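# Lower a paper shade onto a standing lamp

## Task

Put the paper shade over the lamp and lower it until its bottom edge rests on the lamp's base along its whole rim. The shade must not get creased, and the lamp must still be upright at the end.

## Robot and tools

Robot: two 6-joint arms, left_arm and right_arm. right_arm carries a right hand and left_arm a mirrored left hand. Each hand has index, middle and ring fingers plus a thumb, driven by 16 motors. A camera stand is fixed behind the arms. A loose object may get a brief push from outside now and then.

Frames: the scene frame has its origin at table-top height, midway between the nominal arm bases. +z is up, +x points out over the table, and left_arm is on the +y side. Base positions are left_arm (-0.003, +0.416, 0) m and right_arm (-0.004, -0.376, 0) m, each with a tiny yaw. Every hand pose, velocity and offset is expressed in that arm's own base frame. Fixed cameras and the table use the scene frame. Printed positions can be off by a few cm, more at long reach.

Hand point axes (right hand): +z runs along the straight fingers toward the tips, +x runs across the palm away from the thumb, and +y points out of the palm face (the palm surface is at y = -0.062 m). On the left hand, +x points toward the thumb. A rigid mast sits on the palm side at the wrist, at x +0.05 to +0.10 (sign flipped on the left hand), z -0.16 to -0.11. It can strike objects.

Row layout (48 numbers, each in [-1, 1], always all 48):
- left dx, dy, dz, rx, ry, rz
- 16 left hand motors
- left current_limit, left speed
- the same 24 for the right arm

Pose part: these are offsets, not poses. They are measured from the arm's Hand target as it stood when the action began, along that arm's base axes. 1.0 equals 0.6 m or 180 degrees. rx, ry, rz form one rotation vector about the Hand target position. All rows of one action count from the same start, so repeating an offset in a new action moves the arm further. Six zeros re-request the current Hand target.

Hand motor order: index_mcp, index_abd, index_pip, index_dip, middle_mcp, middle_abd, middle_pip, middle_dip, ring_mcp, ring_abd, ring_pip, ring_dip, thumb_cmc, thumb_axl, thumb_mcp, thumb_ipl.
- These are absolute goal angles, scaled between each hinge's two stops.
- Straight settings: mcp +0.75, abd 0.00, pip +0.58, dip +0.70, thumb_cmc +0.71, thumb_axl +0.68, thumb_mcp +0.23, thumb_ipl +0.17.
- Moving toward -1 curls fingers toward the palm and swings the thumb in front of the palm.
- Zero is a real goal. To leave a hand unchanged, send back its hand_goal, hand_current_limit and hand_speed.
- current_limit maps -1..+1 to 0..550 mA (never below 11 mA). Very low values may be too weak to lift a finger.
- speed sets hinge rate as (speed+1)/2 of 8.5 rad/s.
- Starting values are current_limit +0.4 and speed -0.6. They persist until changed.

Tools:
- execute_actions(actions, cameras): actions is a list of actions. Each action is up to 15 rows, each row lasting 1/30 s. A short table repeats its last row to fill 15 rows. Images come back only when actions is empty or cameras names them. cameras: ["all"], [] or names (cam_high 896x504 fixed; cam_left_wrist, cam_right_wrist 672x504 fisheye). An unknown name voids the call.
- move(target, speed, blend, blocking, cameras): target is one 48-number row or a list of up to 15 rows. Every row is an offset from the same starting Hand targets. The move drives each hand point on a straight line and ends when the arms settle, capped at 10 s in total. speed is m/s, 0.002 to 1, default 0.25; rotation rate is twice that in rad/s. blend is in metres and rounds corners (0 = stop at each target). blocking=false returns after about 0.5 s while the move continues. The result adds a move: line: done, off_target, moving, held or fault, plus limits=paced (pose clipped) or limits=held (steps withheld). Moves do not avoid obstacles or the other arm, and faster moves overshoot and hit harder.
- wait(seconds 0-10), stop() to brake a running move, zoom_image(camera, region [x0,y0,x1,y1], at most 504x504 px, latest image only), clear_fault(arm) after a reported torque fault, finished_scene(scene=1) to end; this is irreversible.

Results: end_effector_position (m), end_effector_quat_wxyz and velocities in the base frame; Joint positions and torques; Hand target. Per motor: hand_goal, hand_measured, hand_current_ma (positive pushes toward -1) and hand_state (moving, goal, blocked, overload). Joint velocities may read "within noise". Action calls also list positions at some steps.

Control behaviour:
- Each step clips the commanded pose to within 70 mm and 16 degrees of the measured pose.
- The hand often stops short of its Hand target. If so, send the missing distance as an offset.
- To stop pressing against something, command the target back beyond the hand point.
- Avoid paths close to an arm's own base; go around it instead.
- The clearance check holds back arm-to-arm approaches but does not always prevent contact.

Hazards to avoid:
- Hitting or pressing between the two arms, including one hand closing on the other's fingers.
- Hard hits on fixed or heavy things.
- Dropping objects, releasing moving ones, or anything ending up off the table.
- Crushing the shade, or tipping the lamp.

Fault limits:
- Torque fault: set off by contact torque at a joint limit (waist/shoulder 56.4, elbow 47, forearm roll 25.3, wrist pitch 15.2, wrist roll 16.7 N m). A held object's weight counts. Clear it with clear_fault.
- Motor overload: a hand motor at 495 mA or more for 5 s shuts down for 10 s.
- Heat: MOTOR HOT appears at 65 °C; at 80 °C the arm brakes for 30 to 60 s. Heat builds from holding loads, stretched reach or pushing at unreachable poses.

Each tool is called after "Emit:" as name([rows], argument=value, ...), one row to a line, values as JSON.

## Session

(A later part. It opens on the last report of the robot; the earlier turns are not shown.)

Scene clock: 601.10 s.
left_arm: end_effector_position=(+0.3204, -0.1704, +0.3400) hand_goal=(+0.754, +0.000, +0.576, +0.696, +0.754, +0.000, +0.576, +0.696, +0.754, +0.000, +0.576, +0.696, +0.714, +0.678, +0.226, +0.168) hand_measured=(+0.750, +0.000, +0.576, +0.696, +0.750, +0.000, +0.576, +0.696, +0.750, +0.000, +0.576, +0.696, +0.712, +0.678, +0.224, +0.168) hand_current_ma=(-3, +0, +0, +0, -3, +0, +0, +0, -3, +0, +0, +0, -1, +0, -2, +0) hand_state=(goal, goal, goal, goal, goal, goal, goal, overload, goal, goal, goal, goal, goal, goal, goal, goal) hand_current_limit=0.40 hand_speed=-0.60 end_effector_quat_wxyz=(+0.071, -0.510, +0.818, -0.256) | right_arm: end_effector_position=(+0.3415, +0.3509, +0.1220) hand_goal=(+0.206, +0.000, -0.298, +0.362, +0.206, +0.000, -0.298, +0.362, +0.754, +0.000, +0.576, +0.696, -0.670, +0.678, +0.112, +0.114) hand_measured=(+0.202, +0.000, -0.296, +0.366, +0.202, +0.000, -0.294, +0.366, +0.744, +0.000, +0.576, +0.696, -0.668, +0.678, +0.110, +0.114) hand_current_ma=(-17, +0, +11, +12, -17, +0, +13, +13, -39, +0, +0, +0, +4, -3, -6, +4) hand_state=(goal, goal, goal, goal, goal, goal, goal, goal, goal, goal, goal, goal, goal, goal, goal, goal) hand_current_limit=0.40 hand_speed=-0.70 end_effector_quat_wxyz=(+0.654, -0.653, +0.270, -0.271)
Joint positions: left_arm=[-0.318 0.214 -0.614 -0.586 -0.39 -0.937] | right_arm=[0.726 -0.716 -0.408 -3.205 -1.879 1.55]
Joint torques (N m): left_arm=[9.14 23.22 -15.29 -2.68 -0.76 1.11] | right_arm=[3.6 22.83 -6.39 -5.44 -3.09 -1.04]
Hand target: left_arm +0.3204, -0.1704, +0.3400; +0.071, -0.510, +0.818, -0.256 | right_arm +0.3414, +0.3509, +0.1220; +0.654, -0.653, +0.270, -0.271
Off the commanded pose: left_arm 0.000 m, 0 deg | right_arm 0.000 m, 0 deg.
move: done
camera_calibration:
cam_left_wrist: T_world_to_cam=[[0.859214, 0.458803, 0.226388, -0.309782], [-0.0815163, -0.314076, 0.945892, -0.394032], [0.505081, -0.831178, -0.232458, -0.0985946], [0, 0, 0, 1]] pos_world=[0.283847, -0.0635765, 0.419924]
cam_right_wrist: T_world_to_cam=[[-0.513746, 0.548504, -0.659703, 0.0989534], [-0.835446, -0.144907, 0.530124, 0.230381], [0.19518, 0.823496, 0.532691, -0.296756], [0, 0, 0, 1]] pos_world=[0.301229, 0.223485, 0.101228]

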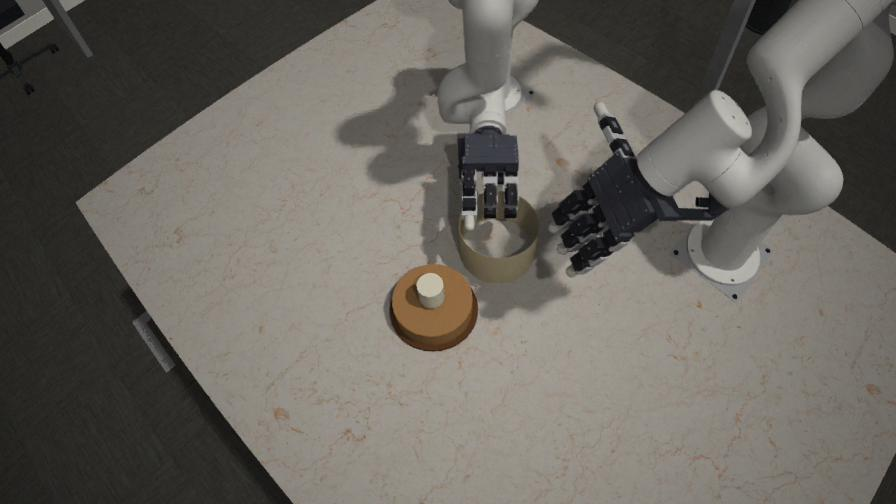

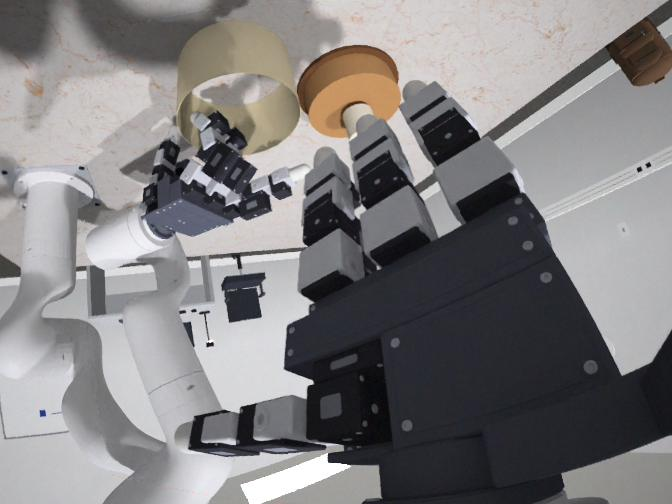

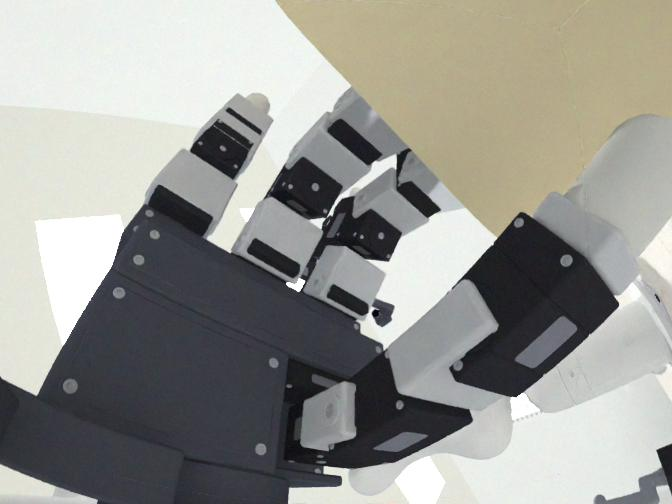

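Emit:
move(target=[0, 0, 0, 0, 0, 0, 0.754, 0, 0.576, 0.696, 0.754, 0, 0.576, 0.696, 0.754, 0, 0.576, 0.696, 0.714, 0.678, 0.226, 0.168, 0.4, -0.6, 0, 0, 0, 0, 0, 0, 0.1178, 0, -0.3226, 0.2348, 0.1178, 0, -0.3226, 0.2348, 0.754, 0, 0.576, 0.696, -0.671, 0.678, 0.0225, 0.0703, 0.2, -0.9], cameras=["all"], speed=0.06)

Emit:
zoom_image(camera="cam_left_wrist", region=[130, 60, 290, 230])

Scene clock: 619.00 s.
left_arm: end_effector_position=(+0.3204, -0.1704, +0.3400) hand_goal=(+0.754, +0.000, +0.576, +0.696, +0.754, +0.000, +0.576, +0.696, +0.754, +0.000, +0.576, +0.696, +0.714, +0.678, +0.226, +0.168) hand_measured=(+0.750, +0.000, +0.576, +0.696, +0.750, +0.000, +0.576, +0.696, +0.750, +0.000, +0.576, +0.696, +0.712, +0.678, +0.224, +0.168) hand_current_ma=(-3, +0, +0, +0, -3, +0, +0, +0, -3, +0, +0, +0, -1, +0, -2, +0) hand_state=(goal, goal, goal, goal, goal, goal, goal, overload, goal, goal, goal, goal, goal, goal, goal, goal) hand_current_limit=0.40 hand_speed=-0.60 end_effector_quat_wxyz=(+0.071, -0.510, +0.818, -0.256) | right_arm: end_effector_position=(+0.3414, +0.3509, +0.1220) hand_goal=(+0.118, +0.000, -0.322, +0.234, +0.118, +0.000, -0.322, +0.234, +0.754, +0.000, +0.576, +0.696, -0.670, +0.678, +0.022, +0.070) hand_measured=(+0.116, +0.000, -0.318, +0.238, +0.116, +0.000, -0.318, +0.238, +0.744, +0.000, +0.576, +0.696, -0.668, +0.678, +0.028, +0.072) hand_current_ma=(-10, +0, +13, +15, -11, +0, +16, +14, -39, +0, +0, +0, +4, -3, +27, +13) hand_state=(goal, goal, goal, goal, goal, goal, goal, goal, goal, goal, goal, goal, goal, goal, goal, goal) hand_current_limit=0.20 hand_speed=-0.90 end_effector_quat_wxyz=(+0.654, -0.653, +0.270, -0.271)
Joint positions: left_arm=[-0.318 0.214 -0.614 -0.586 -0.39 -0.937] | right_arm=[0.726 -0.716 -0.408 -3.205 -1.879 1.55]
Joint torques (N m): left_arm=[10.26 23.76 -15.43 -2.33 -0.76 1] | right_arm=[10.18 21.01 -6.53 -6.1 -1.66 -0.99]
Hand target: left_arm +0.3204, -0.1704, +0.3400; +0.071, -0.510, +0.818, -0.256 | right_arm +0.3414, +0.3509, +0.1220; +0.654, -0.653, +0.270, -0.271
Off the commanded pose: left_arm 0.000 m, 0 deg | right_arm 0.000 m, 0 deg.
move: done
camera_calibration:
cam_left_wrist: T_world_to_cam=[[0.859214, 0.458803, 0.226388, -0.309782], [-0.0815163, -0.314076, 0.945892, -0.394032], [0.505081, -0.831178, -0.232458, -0.0985946], [0, 0, 0, 1]] pos_world=[0.283847, -0.0635765, 0.419924]
cam_right_wrist: T_world_to_cam=[[-0.513746, 0.548504, -0.659703, 0.098836], [-0.835446, -0.144907, 0.530124, 0.230351], [0.19518, 0.823496, 0.532691, -0.296683], [0, 0, 0, 1]] pos_world=[0.301129, 0.223485, 0.101128]

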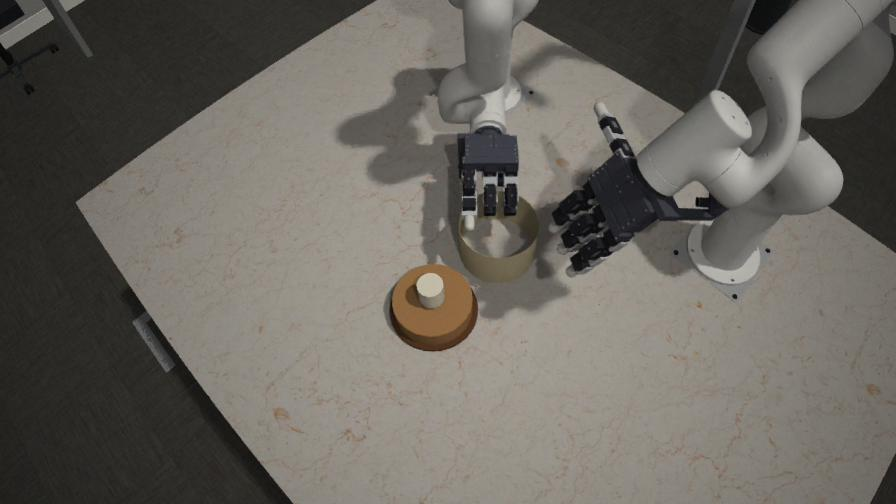

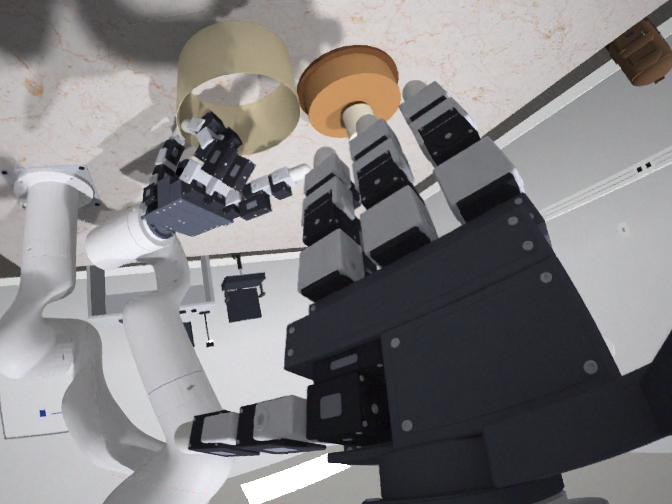

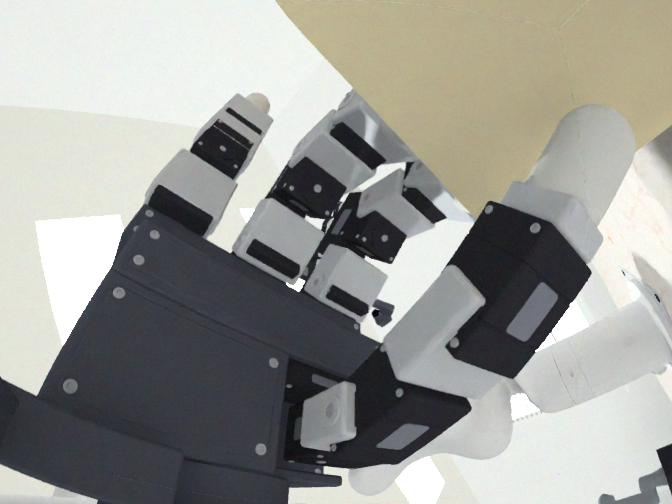

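Scaled by 2.965 from the camera's 672x504 image, which has a finer 960x720 frame.

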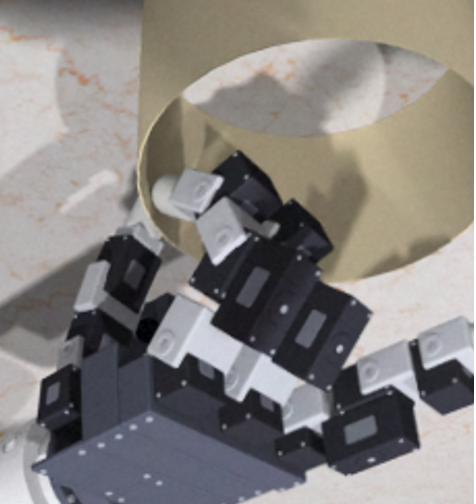

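Emit:
move(target=[0, 0, 0, 0, 0, 0, 0.754, 0, 0.576, 0.696, 0.754, 0, 0.576, 0.696, 0.754, 0, 0.576, 0.696, 0.714, 0.678, 0.226, 0.168, 0.4, -0.6, 0, 0, 0, 0, 0, 0, 0.0959, 0, -0.3285, 0.2029, 0.0959, 0, -0.3285, 0.2029, 0.754, 0, 0.576, 0.696, -0.671, 0.678, 0.0, 0.0595, -0.4, -0.94], cameras=["cam_left_wrist", "cam_right_wrist"], speed=0.06)

Emit:
zoom_image(camera="cam_left_wrist", region=[150, 80, 270, 200])

Scene clock: 628.23 s.
left_arm: end_effector_position=(+0.3204, -0.1704, +0.3400) hand_goal=(+0.754, +0.000, +0.576, +0.696, +0.754, +0.000, +0.576, +0.696, +0.754, +0.000, +0.576, +0.696, +0.714, +0.678, +0.226, +0.168) hand_measured=(+0.750, +0.000, +0.576, +0.696, +0.750, +0.000, +0.576, +0.696, +0.750, +0.000, +0.576, +0.696, +0.712, +0.678, +0.224, +0.168) hand_current_ma=(-3, +0, +0, +0, -3, +0, +0, +0, -3, +0, +0, +0, -1, +0, -2, +0) hand_state=(goal, goal, goal, goal, goal, goal, goal, overload, goal, goal, goal, goal, goal, goal, goal, goal) hand_current_limit=0.40 hand_speed=-0.60 end_effector_quat_wxyz=(+0.071, -0.510, +0.818, -0.256) | right_arm: end_effector_position=(+0.3414, +0.3509, +0.1220) hand_goal=(+0.096, +0.000, -0.328, +0.202, +0.096, +0.000, -0.328, +0.202, +0.754, +0.000, +0.576, +0.696, -0.670, +0.678, +0.000, +0.060) hand_measured=(+0.096, +0.000, -0.322, +0.208, +0.094, +0.000, -0.324, +0.206, +0.744, +0.000, +0.576, +0.696, -0.668, +0.678, +0.008, +0.062) hand_current_ma=(-3, +0, +20, +20, -9, +0, +18, +17, -39, +0, +0, +0, +4, -3, +41, +15) hand_state=(goal, goal, goal, goal, goal, goal, goal, goal, goal, goal, goal, goal, goal, goal, goal, goal) hand_current_limit=-0.40 hand_speed=-0.94 end_effector_quat_wxyz=(+0.654, -0.653, +0.270, -0.271)
Joint positions: left_arm=[-0.318 0.214 -0.614 -0.586 -0.39 -0.937] | right_arm=[0.726 -0.716 -0.408 -3.205 -1.879 1.55]
Joint torques (N m): left_arm=[9.6 24 -15.86 -2.68 -0.63 1.14] | right_arm=[9.5 22.45 -5.16 -5.88 -0.36 -0.92]
Hand target: left_arm +0.3204, -0.1704, +0.3400; +0.071, -0.510, +0.818, -0.256 | right_arm +0.3414, +0.3509, +0.1220; +0.654, -0.653, +0.270, -0.271
Off the commanded pose: left_arm 0.000 m, 0 deg | right_arm 0.000 m, 0 deg.
move: done
camera_calibration:
cam_left_wrist: T_world_to_cam=[[0.859214, 0.458803, 0.226388, -0.309782], [-0.0815163, -0.314076, 0.945892, -0.394032], [0.505081, -0.831178, -0.232458, -0.0985946], [0, 0, 0, 1]] pos_world=[0.283847, -0.0635765, 0.419924]
cam_right_wrist: T_world_to_cam=[[-0.513758, 0.54845, -0.659738, 0.0988555], [-0.835436, -0.144864, 0.530152, 0.230335], [0.19519, 0.823539, 0.53262, -0.296689], [0, 0, 0, 1]] pos_world=[0.301129, 0.223485, 0.101128]
Images, in order (width x height): cam_left_wrist 672x504, cam_right_wrist 672x504.

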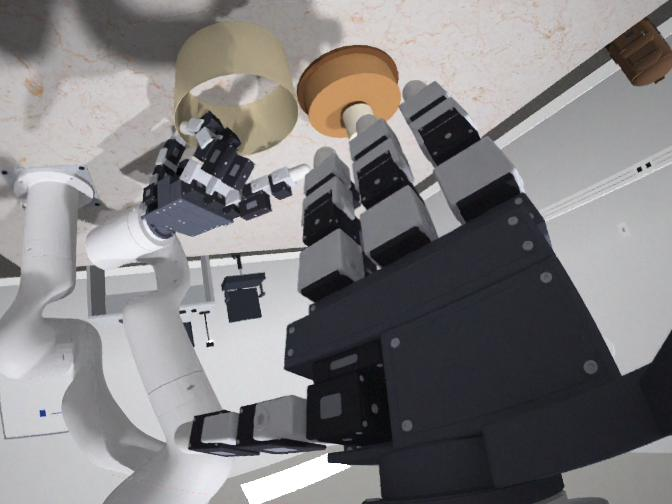

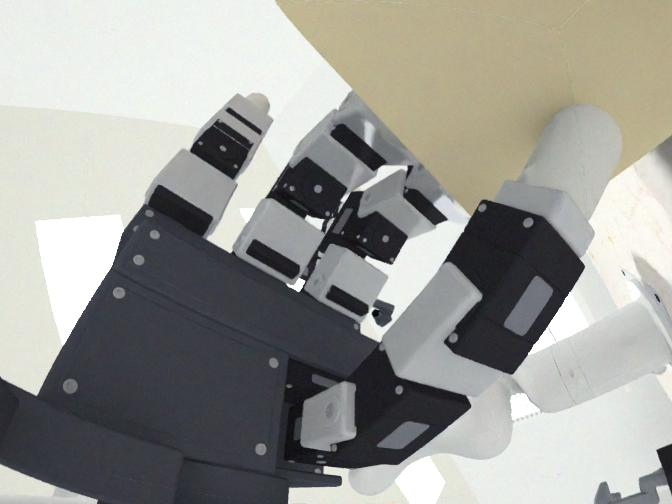

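Scaled by 4.200 from the camera's 672x504 image, which has a finer 960x720 frame.

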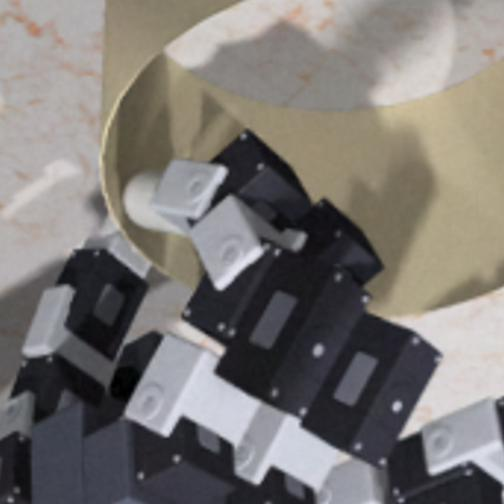

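Emit:
move(target=[0, 0, 0, 0, 0, 0, 0.754, 0, 0.576, 0.696, 0.754, 0, 0.576, 0.696, 0.754, 0, 0.576, 0.696, 0.714, 0.678, 0.226, 0.168, 0.4, -0.6, 0, 0, 0, 0, 0, 0, 0.0959, 0, -0.3285, 0.2029, 0.0959, 0, -0.3285, 0.2029, 0.754, 0, 0.576, 0.696, -0.671, 0.678, -0.0225, 0.0486, -0.4, -0.96], cameras=["cam_left_wrist", "cam_right_wrist"], speed=0.06)

Emit:
zoom_image(camera="cam_left_wrist", region=[150, 10, 310, 200])

Scene clock: 637.20 s.
left_arm: end_effector_position=(+0.3204, -0.1704, +0.3400) hand_goal=(+0.754, +0.000, +0.576, +0.696, +0.754, +0.000, +0.576, +0.696, +0.754, +0.000, +0.576, +0.696, +0.714, +0.678, +0.226, +0.168) hand_measured=(+0.750, +0.000, +0.576, +0.696, +0.750, +0.000, +0.576, +0.696, +0.750, +0.000, +0.576, +0.696, +0.712, +0.678, +0.224, +0.168) hand_current_ma=(-3, +0, +0, +0, -3, +0, +0, +0, -3, +0, +0, +0, -1, +0, -2, +0) hand_state=(goal, goal, goal, goal, goal, goal, goal, overload, goal, goal, goal, goal, goal, goal, goal, goal) hand_current_limit=0.40 hand_speed=-0.60 end_effector_quat_wxyz=(+0.071, -0.510, +0.818, -0.256) | right_arm: end_effector_position=(+0.3414, +0.3509, +0.1220) hand_goal=(+0.096, +0.000, -0.328, +0.202, +0.096, +0.000, -0.328, +0.202, +0.754, +0.000, +0.576, +0.696, -0.670, +0.678, -0.022, +0.048) hand_measured=(+0.096, +0.000, -0.322, +0.206, +0.094, +0.000, -0.324, +0.206, +0.744, +0.000, +0.576, +0.696, -0.668, +0.678, +0.002, +0.058) hand_current_ma=(-3, +0, +20, +18, -9, +0, +18, +16, -39, +0, +0, +0, +4, -3, +138, +50) hand_state=(goal, goal, goal, goal, goal, goal, goal, goal, goal, goal, goal, goal, goal, goal, blocked, goal) hand_current_limit=-0.40 hand_speed=-0.96 end_effector_quat_wxyz=(+0.654, -0.653, +0.270, -0.271)
Joint positions: left_arm=[-0.318 0.214 -0.614 -0.586 -0.39 -0.937] | right_arm=[0.726 -0.716 -0.408 -3.205 -1.879 1.55]
Joint torques (N m): left_arm=[9.25 22.89 -15.47 -2.48 -0.7 1.03] | right_arm=[11.12 25.33 -4.84 -5.31 -0.27 -0.78]
Hand target: left_arm +0.3204, -0.1704, +0.3400; +0.071, -0.510, +0.818, -0.256 | right_arm +0.3414, +0.3509, +0.1220; +0.654, -0.653, +0.270, -0.271
Off the commanded pose: left_arm 0.000 m, 0 deg | right_arm 0.000 m, 0 deg.
move: done
camera_calibration:
cam_left_wrist: T_world_to_cam=[[0.859214, 0.458803, 0.226388, -0.309782], [-0.0815163, -0.314076, 0.945892, -0.394032], [0.505081, -0.831178, -0.232458, -0.0985946], [0, 0, 0, 1]] pos_world=[0.283847, -0.0635765, 0.419924]
cam_right_wrist: T_world_to_cam=[[-0.513758, 0.54845, -0.659738, 0.0988555], [-0.835436, -0.144864, 0.530152, 0.230335], [0.19519, 0.823539, 0.53262, -0.296689], [0, 0, 0, 1]] pos_world=[0.301129, 0.223485, 0.101128]
Images, in order (width x height): cam_left_wrist 672x504, cam_right_wrist 672x504.

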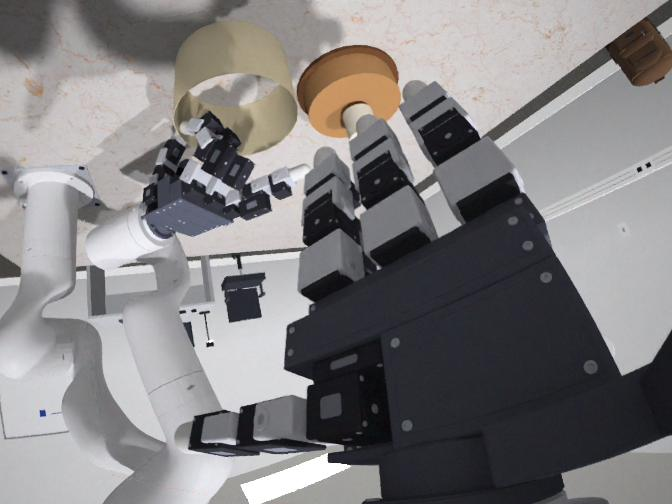

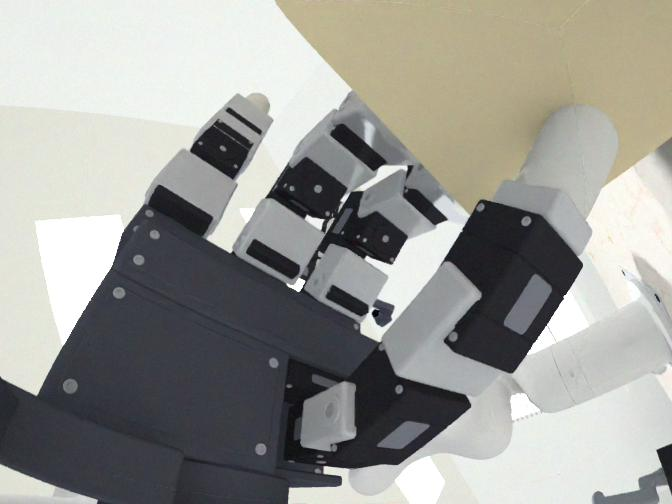

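Scaled by 2.653 from the camera's 672x504 image, which has a finer 960x720 frame.

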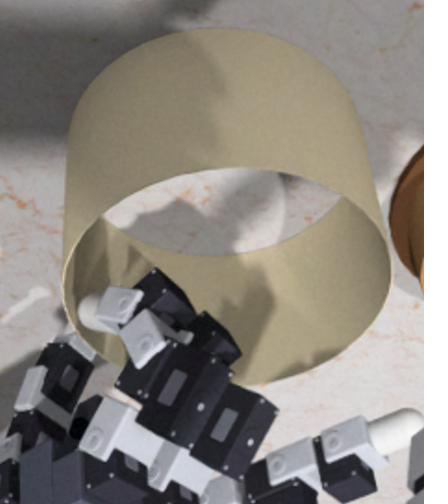

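Emit:
move(target=[0, 0, 0, 0, 0, 0, 0.754, 0, 0.576, 0.696, 0.754, 0, 0.576, 0.696, 0.754, 0, 0.576, 0.696, 0.714, 0.678, 0.226, 0.168, 0.4, -0.6, 0, 0, 0.03, 0, 0, 0, 0.0959, 0, -0.3285, 0.2029, 0.0959, 0, -0.3285, 0.2029, 0.754, 0, 0.576, 0.696, -0.671, 0.678, -0.0225, 0.0486, -0.4, -0.96], cameras=["all"], speed=0.03)

Emit:
zoom_image(camera="cam_left_wrist", region=[150, 10, 310, 200])

Scene clock: 649.43 s.
left_arm: end_effector_position=(+0.3204, -0.1704, +0.3400) hand_goal=(+0.754, +0.000, +0.576, +0.696, +0.754, +0.000, +0.576, +0.696, +0.754, +0.000, +0.576, +0.696, +0.714, +0.678, +0.226, +0.168) hand_measured=(+0.750, +0.000, +0.576, +0.696, +0.750, +0.000, +0.576, +0.696, +0.750, +0.000, +0.576, +0.696, +0.712, +0.678, +0.224, +0.168) hand_current_ma=(-3, +0, +0, +0, -3, +0, +0, +0, -3, +0, +0, +0, -1, +0, -2, +0) hand_state=(goal, goal, goal, goal, goal, goal, goal, overload, goal, goal, goal, goal, goal, goal, goal, goal) hand_current_limit=0.40 hand_speed=-0.60 end_effector_quat_wxyz=(+0.071, -0.510, +0.818, -0.256) | right_arm: end_effector_position=(+0.3414, +0.3509, +0.1400) hand_goal=(+0.096, +0.000, -0.328, +0.202, +0.096, +0.000, -0.328, +0.202, +0.754, +0.000, +0.576, +0.696, -0.670, +0.678, -0.022, +0.048) hand_measured=(+0.096, +0.000, -0.322, +0.206, +0.094, +0.000, -0.324, +0.206, +0.744, +0.000, +0.576, +0.696, -0.668, +0.678, +0.002, +0.058) hand_current_ma=(-3, +0, +20, +18, -6, +0, +18, +16, -39, +0, +0, +0, +4, -3, +138, +50) hand_state=(goal, goal, goal, goal, goal, goal, goal, goal, goal, goal, goal, goal, goal, goal, blocked, goal) hand_current_limit=-0.40 hand_speed=-0.96 end_effector_quat_wxyz=(+0.654, -0.653, +0.270, -0.271)
Joint positions: left_arm=[-0.318 0.214 -0.614 -0.586 -0.39 -0.937] | right_arm=[0.726 -0.648 -0.386 -3.204 -1.833 1.553]
Joint torques (N m): left_arm=[10.19 23.66 -15.54 -2.54 -0.72 1.18] | right_arm=[8.39 35.58 0.41 6.2 0 1.16]
Hand target: left_arm +0.3204, -0.1704, +0.3400; +0.071, -0.510, +0.818, -0.256 | right_arm +0.3414, +0.3509, +0.1400; +0.654, -0.653, +0.270, -0.271
Off the commanded pose: left_arm 0.000 m, 0 deg | right_arm 0.000 m, 0 deg.
move: done
camera_calibration:
cam_left_wrist: T_world_to_cam=[[0.859214, 0.458803, 0.226388, -0.309782], [-0.0815163, -0.314076, 0.945892, -0.394032], [0.505081, -0.831178, -0.232458, -0.0985946], [0, 0, 0, 1]] pos_world=[0.283847, -0.0635765, 0.419924]
cam_right_wrist: T_world_to_cam=[[-0.513758, 0.54845, -0.659738, 0.110731], [-0.835436, -0.144864, 0.530152, 0.220793], [0.19519, 0.823539, 0.53262, -0.306276], [0, 0, 0, 1]] pos_world=[0.301129, 0.223485, 0.119128]

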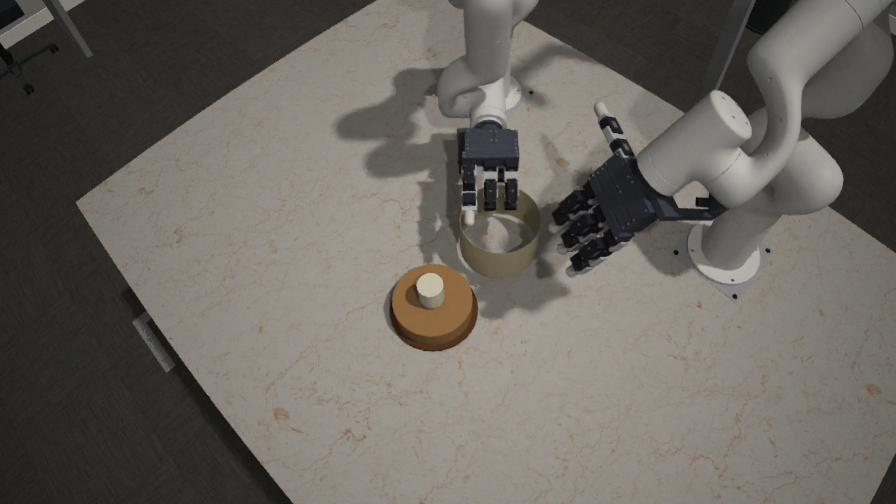

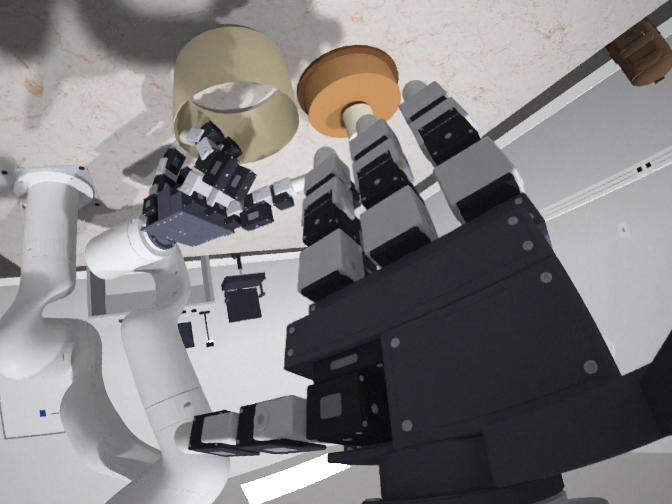

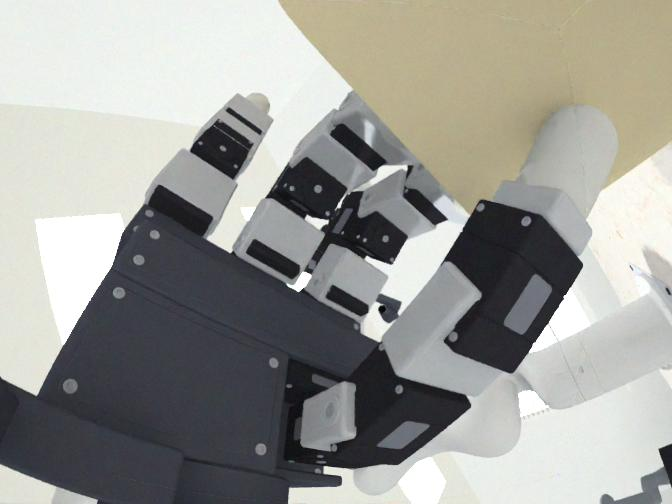

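Scaled by 2.653 from the camera's 672x504 image, which has a finer 960x720 frame.

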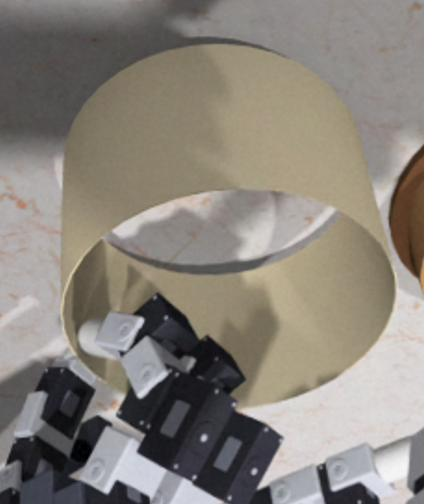

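Emit:
move(target=[0, 0, 0, 0, 0, 0, 0.754, 0, 0.576, 0.696, 0.754, 0, 0.576, 0.696, 0.754, 0, 0.576, 0.696, 0.714, 0.678, 0.226, 0.168, 0.4, -0.6, 0, 0, 0.22, 0, 0, 0, 0.0959, 0, -0.3285, 0.2029, 0.0959, 0, -0.3285, 0.2029, 0.754, 0, 0.576, 0.696, -0.671, 0.678, -0.0225, 0.0486, -0.4, -0.96], cameras=["all"], speed=0.04)

Emit:
zoom_image(camera="cam_left_wrist", region=[130, 30, 330, 260])

Scene clock: 663.77 s.
left_arm: end_effector_position=(+0.3204, -0.1704, +0.3400) hand_goal=(+0.754, +0.000, +0.576, +0.696, +0.754, +0.000, +0.576, +0.696, +0.754, +0.000, +0.576, +0.696, +0.714, +0.678, +0.226, +0.168) hand_measured=(+0.750, +0.000, +0.576, +0.696, +0.750, +0.000, +0.576, +0.696, +0.750, +0.000, +0.576, +0.696, +0.712, +0.678, +0.224, +0.168) hand_current_ma=(-3, +0, +0, +0, -3, +0, +0, +0, -3, +0, +0, +0, -1, +0, -2, +0) hand_state=(goal, goal, goal, goal, goal, goal, goal, overload, goal, goal, goal, goal, goal, goal, goal, goal) hand_current_limit=0.40 hand_speed=-0.60 end_effector_quat_wxyz=(+0.071, -0.510, +0.818, -0.256) | right_arm: end_effector_position=(+0.3414, +0.3509, +0.2719) hand_goal=(+0.096, +0.000, -0.328, +0.202, +0.096, +0.000, -0.328, +0.202, +0.754, +0.000, +0.576, +0.696, -0.670, +0.678, -0.022, +0.048) hand_measured=(+0.096, +0.000, -0.322, +0.206, +0.094, +0.000, -0.324, +0.206, +0.744, +0.000, +0.576, +0.696, -0.668, +0.678, +0.002, +0.058) hand_current_ma=(-3, +0, +20, +18, -5, +0, +18, +16, -39, +0, +0, +0, +4, -3, +138, +50) hand_state=(goal, goal, goal, goal, goal, goal, goal, goal, goal, goal, goal, goal, goal, goal, blocked, goal) hand_current_limit=-0.40 hand_speed=-0.96 end_effector_quat_wxyz=(+0.654, -0.653, +0.270, -0.271)
Joint positions: left_arm=[-0.318 0.214 -0.614 -0.586 -0.39 -0.937] | right_arm=[0.726 -0.127 -0.299 -3.203 -1.4 1.58]
Joint torques (N m): left_arm=[10.09 23.82 -16.01 -2.57 -0.85 1.13] | right_arm=[10.09 28.17 -4.69 -6.36 0.05 1.13]
Hand target: left_arm +0.3204, -0.1704, +0.3400; +0.071, -0.510, +0.818, -0.256 | right_arm +0.3414, +0.3509, +0.2720; +0.654, -0.653, +0.270, -0.271
Off the commanded pose: left_arm 0.000 m, 0 deg | right_arm 0.000 m, 0 deg.
move: done
camera_calibration:
cam_left_wrist: T_world_to_cam=[[0.859214, 0.458803, 0.226388, -0.309782], [-0.0815163, -0.314076, 0.945892, -0.394032], [0.505081, -0.831178, -0.232458, -0.0985946], [0, 0, 0, 1]] pos_world=[0.283847, -0.0635765, 0.419924]
cam_right_wrist: T_world_to_cam=[[-0.513758, 0.54845, -0.659738, 0.197816], [-0.835436, -0.144864, 0.530152, 0.150812], [0.19519, 0.823539, 0.53262, -0.376582], [0, 0, 0, 1]] pos_world=[0.301129, 0.223485, 0.251128]

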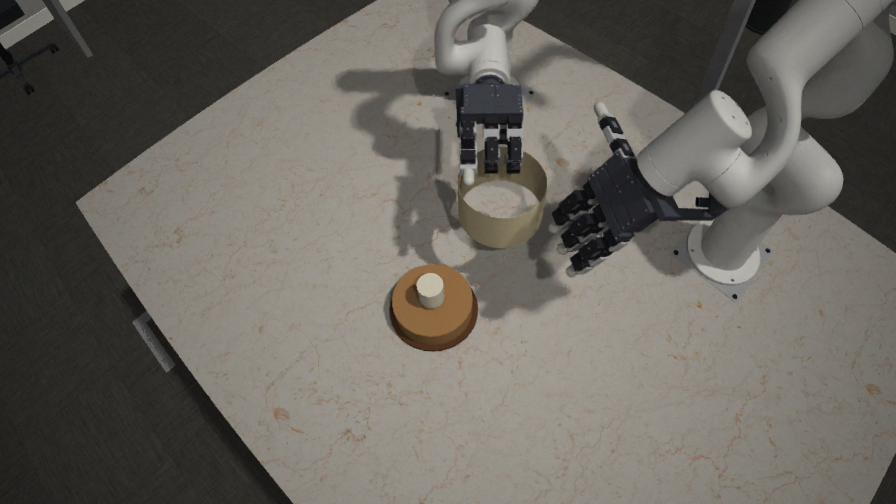

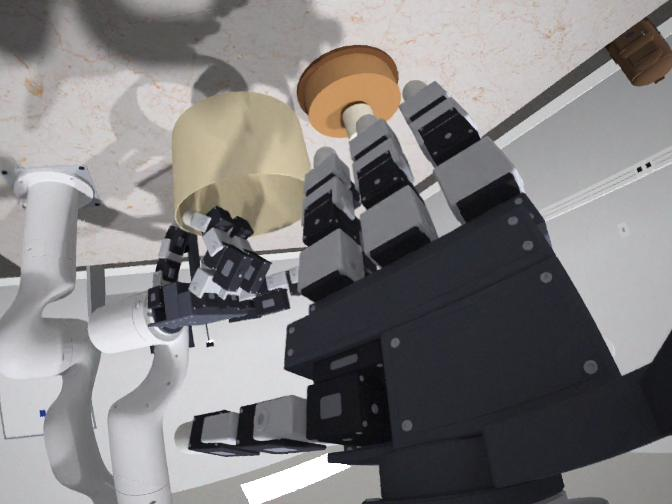

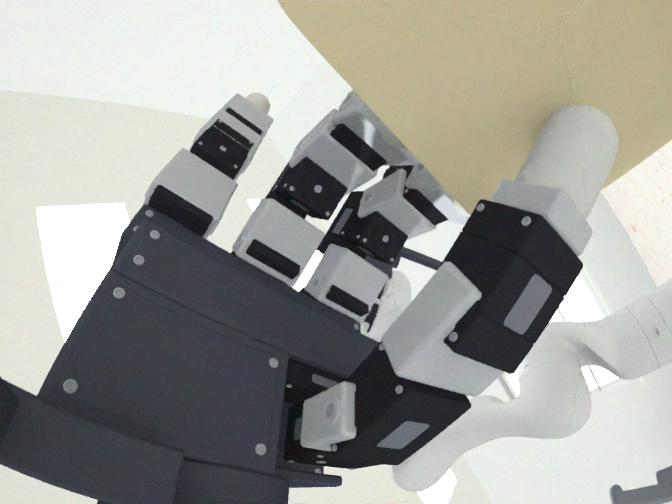

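Scaled by 2.191 from the camera's 672x504 image, which has a finer 960x720 frame.

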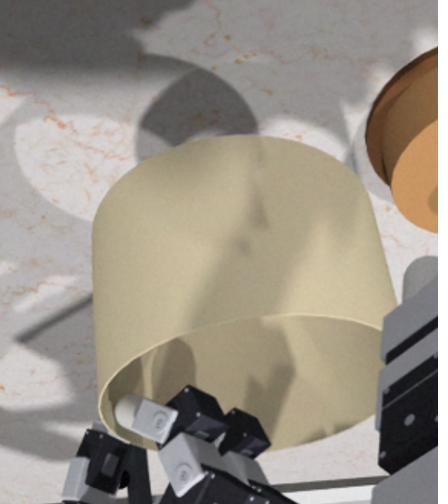

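Emit:
move(target=[0.333, 0, 0, 0, 0, 0, 0.754, 0, 0.576, 0.696, 0.754, 0, 0.576, 0.696, 0.754, 0, 0.576, 0.696, 0.714, 0.678, 0.226, 0.168, 0.4, -0.6, 0.333, 0.01, 0, 0, 0, 0, 0.0959, 0, -0.3285, 0.2029, 0.0959, 0, -0.3285, 0.2029, 0.754, 0, 0.576, 0.696, -0.671, 0.678, -0.0225, 0.0486, -0.4, -0.96], cameras=["all"], speed=0.06)

Emit:
zoom_image(camera="cam_left_wrist", region=[130, 30, 330, 260])

Scene clock: 680.67 s.
left_arm: end_effector_position=(+0.5202, -0.1704, +0.3400) hand_goal=(+0.754, +0.000, +0.576, +0.696, +0.754, +0.000, +0.576, +0.696, +0.754, +0.000, +0.576, +0.696, +0.714, +0.678, +0.226, +0.168) hand_measured=(+0.750, +0.000, +0.576, +0.696, +0.750, +0.000, +0.576, +0.696, +0.750, +0.000, +0.576, +0.696, +0.712, +0.678, +0.224, +0.168) hand_current_ma=(-4, +0, +0, +0, -3, +0, +0, +0, -4, +0, +0, +0, -2, +0, -2, +0) hand_state=(goal, goal, goal, goal, goal, goal, goal, overload, goal, goal, goal, goal, goal, goal, goal, goal) hand_current_limit=0.40 hand_speed=-0.60 end_effector_quat_wxyz=(+0.071, -0.510, +0.818, -0.256) | right_arm: end_effector_position=(+0.5412, +0.3569, +0.2720) hand_goal=(+0.096, +0.000, -0.328, +0.202, +0.096, +0.000, -0.328, +0.202, +0.754, +0.000, +0.576, +0.696, -0.670, +0.678, -0.022, +0.048) hand_measured=(+0.096, +0.000, -0.322, +0.206, +0.094, +0.000, -0.324, +0.206, +0.744, +0.000, +0.576, +0.696, -0.668, +0.678, +0.002, +0.058) hand_current_ma=(-3, +0, +20, +18, -5, +0, +18, +16, -39, +0, +0, +0, +4, -3, +138, +50) hand_state=(goal, goal, goal, goal, goal, goal, goal, goal, goal, goal, goal, goal, goal, goal, blocked, goal) hand_current_limit=-0.40 hand_speed=-0.96 end_effector_quat_wxyz=(+0.654, -0.653, +0.270, -0.271)
Joint positions: left_arm=[-0.199 -0.281 -1.124 -0.647 -0.454 -0.783] | right_arm=[0.432 -0.446 -0.76 -3.512 -1.279 1.681]
Joint torques (N m): left_arm=[10.17 23.04 -24.93 3.04 -0.88 -0.81] | right_arm=[-13.47 24.7 -14.3 -5.56 0.08 1.11]
Hand target: left_arm +0.5202, -0.1704, +0.3400; +0.071, -0.510, +0.818, -0.256 | right_arm +0.5412, +0.3569, +0.2720; +0.654, -0.653, +0.270, -0.271
Off the commanded pose: left_arm 0.000 m, 0 deg | right_arm 0.000 m, 0 deg.
move: done
camera_calibration:
cam_left_wrist: T_world_to_cam=[[0.859214, 0.458803, 0.226388, -0.481453], [-0.0815163, -0.314076, 0.945892, -0.377745], [0.505081, -0.831178, -0.232458, -0.19951], [0, 0, 0, 1]] pos_world=[0.483647, -0.0635765, 0.419924]
cam_right_wrist: T_world_to_cam=[[-0.513758, 0.54845, -0.659738, 0.297174], [-0.835436, -0.144864, 0.530152, 0.318602], [0.19519, 0.823539, 0.53262, -0.420522], [0, 0, 0, 1]] pos_world=[0.500929, 0.229485, 0.251128]

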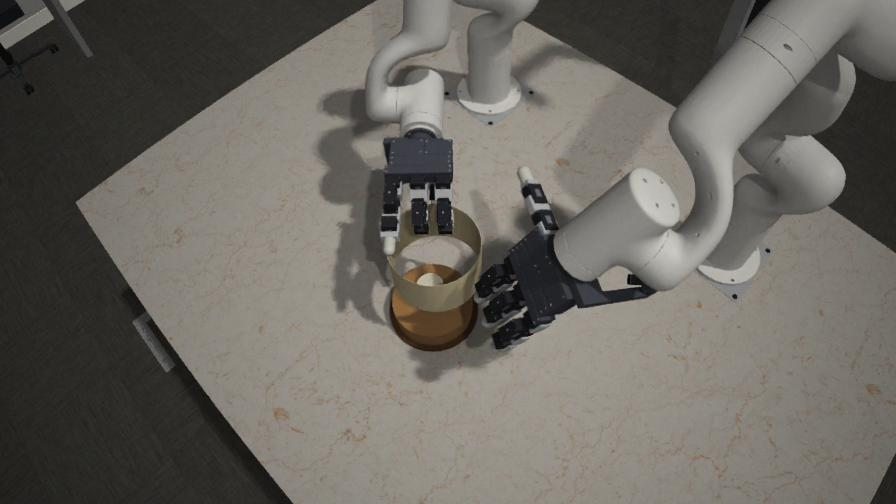

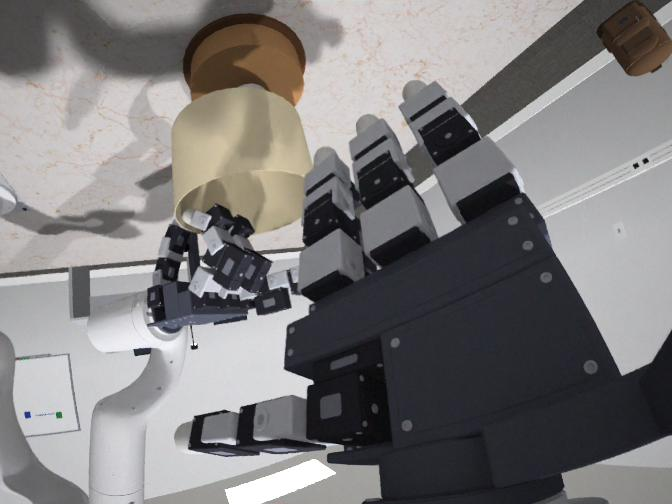

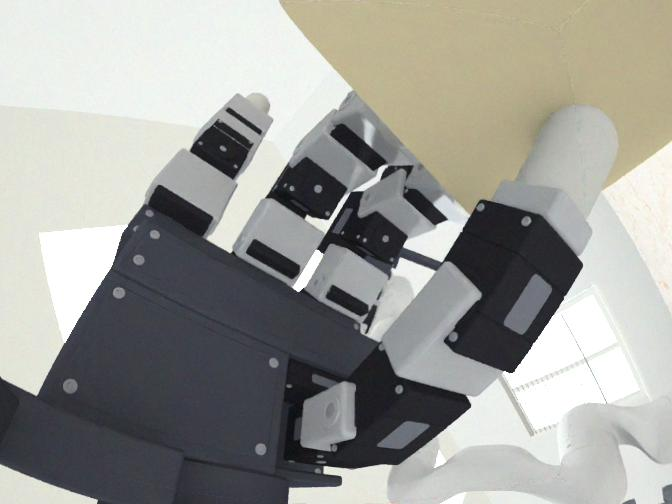

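Scaled by 2.191 from the camera's 672x504 image, which has a finer 960x720 frame.

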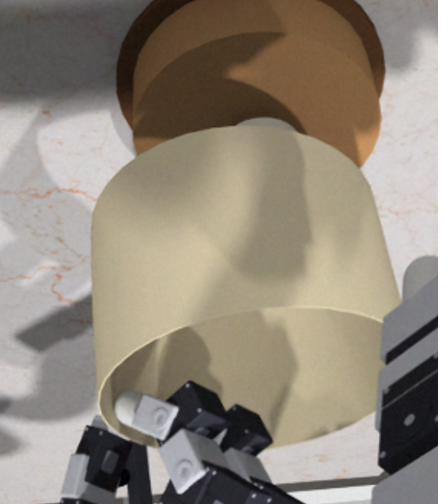

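Emit:
move(target=[0, 0, 0, 0, 0, 0, 0.754, 0, 0.576, 0.696, 0.754, 0, 0.576, 0.696, 0.754, 0, 0.576, 0.696, 0.714, 0.678, 0.226, 0.168, 0.4, -0.6, 0.0373, 0.0067, 0, 0, 0, 0, 0.0959, 0, -0.3285, 0.2029, 0.0959, 0, -0.3285, 0.2029, 0.754, 0, 0.576, 0.696, -0.671, 0.678, -0.0225, 0.0486, -0.4, -0.96], cameras=["all"], speed=0.04)

Emit:
zoom_image(camera="cam_left_wrist", region=[150, 0, 350, 250])

Emit:
zoom_image(camera="cam_high", region=[350, 180, 520, 370])

Scene clock: 721.70 s.
left_arm: end_effector_position=(+0.5202, -0.1704, +0.3400) hand_goal=(+0.754, +0.000, +0.576, +0.696, +0.754, +0.000, +0.576, +0.696, +0.754, +0.000, +0.576, +0.696, +0.714, +0.678, +0.226, +0.168) hand_measured=(+0.750, +0.000, +0.576, +0.696, +0.750, +0.000, +0.576, +0.696, +0.750, +0.000, +0.576, +0.696, +0.712, +0.678, +0.224, +0.168) hand_current_ma=(-4, +0, +0, +0, -3, +0, +0, +0, -4, +0, +0, +0, -2, +0, -2, +0) hand_state=(goal, goal, goal, goal, goal, goal, goal, overload, goal, goal, goal, goal, goal, goal, goal, goal) hand_current_limit=0.40 hand_speed=-0.60 end_effector_quat_wxyz=(+0.071, -0.510, +0.818, -0.256) | right_arm: end_effector_position=(+0.5636, +0.3609, +0.2720) hand_goal=(+0.096, +0.000, -0.328, +0.202, +0.096, +0.000, -0.328, +0.202, +0.754, +0.000, +0.576, +0.696, -0.670, +0.678, -0.022, +0.048) hand_measured=(+0.096, +0.000, -0.322, +0.206, +0.094, +0.000, -0.324, +0.206, +0.744, +0.000, +0.576, +0.696, -0.668, +0.678, +0.002, +0.058) hand_current_ma=(-3, +0, +20, +18, -5, +0, +18, +16, -39, +0, +0, +0, +4, -3, +138, +50) hand_state=(goal, goal, goal, goal, goal, goal, goal, goal, goal, goal, goal, goal, goal, goal, blocked, goal) hand_current_limit=-0.40 hand_speed=-0.96 end_effector_quat_wxyz=(+0.654, -0.653, +0.270, -0.271)
Joint positions: left_arm=[-0.199 -0.281 -1.124 -0.647 -0.454 -0.783] | right_arm=[0.42 -0.485 -0.822 -3.528 -1.258 1.695]
Joint torques (N m): left_arm=[9.74 22.93 -24.57 3.05 -0.36 -0.9] | right_arm=[-14.31 26.23 -13.69 -6.13 -0.06 1.14]
Hand target: left_arm +0.5202, -0.1704, +0.3400; +0.071, -0.510, +0.818, -0.256 | right_arm +0.5636, +0.3609, +0.2720; +0.654, -0.653, +0.270, -0.271
Off the commanded pose: left_arm 0.000 m, 0 deg | right_arm 0.000 m, 0 deg.
move: done
camera_calibration:
cam_left_wrist: T_world_to_cam=[[0.859225, 0.458784, 0.226383, -0.481457], [-0.0814687, -0.314154, 0.94587, -0.377764], [0.50507, -0.831158, -0.232552, -0.199463], [0, 0, 0, 1]] pos_world=[0.483647, -0.0635762, 0.419924]
cam_right_wrist: T_world_to_cam=[[-0.513758, 0.54845, -0.659738, 0.306489], [-0.835436, -0.144864, 0.530152, 0.337895], [0.19519, 0.823539, 0.53262, -0.428188], [0, 0, 0, 1]] pos_world=[0.523329, 0.233485, 0.251128]

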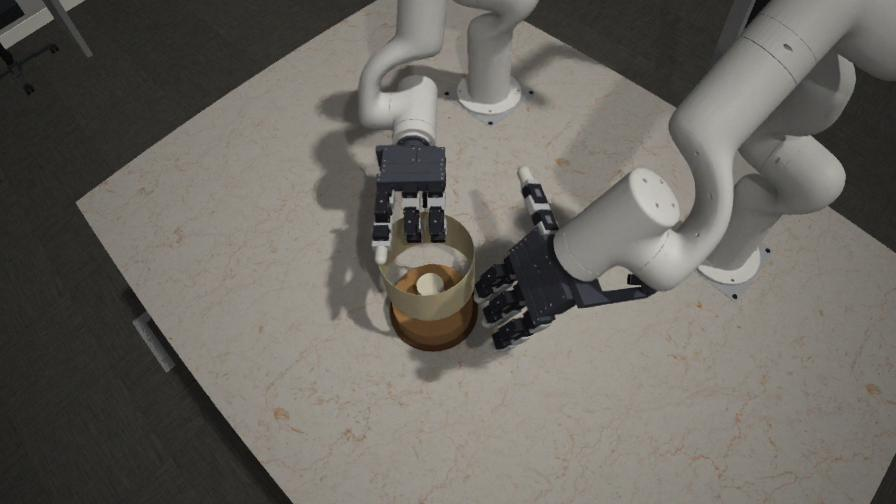

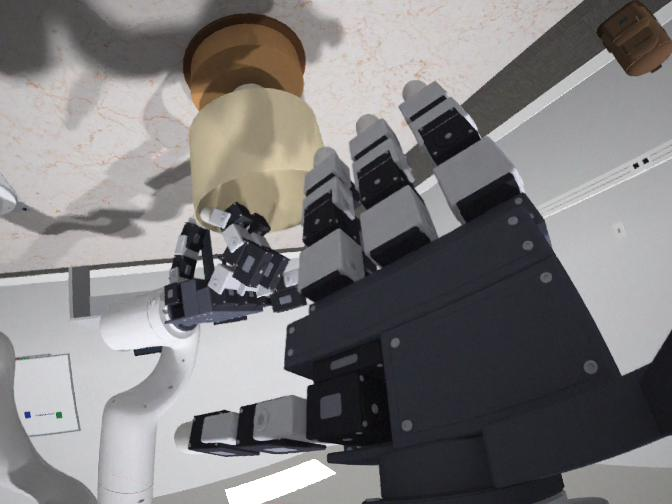

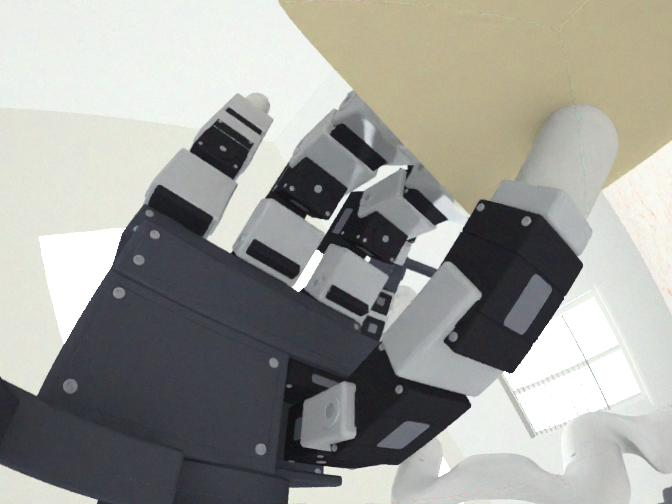

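Scaled by 2.016 from the camera's 672x504 image, which has a finer 960x720 frame.

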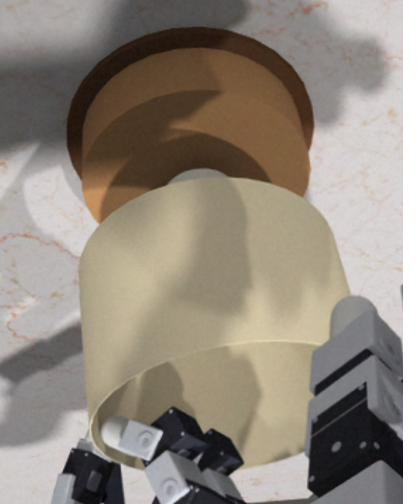

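Scaled by 2.653.

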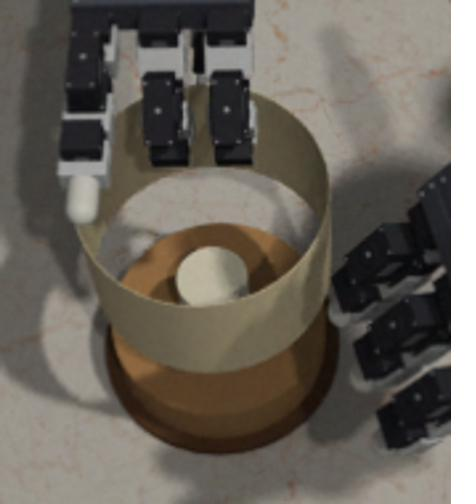

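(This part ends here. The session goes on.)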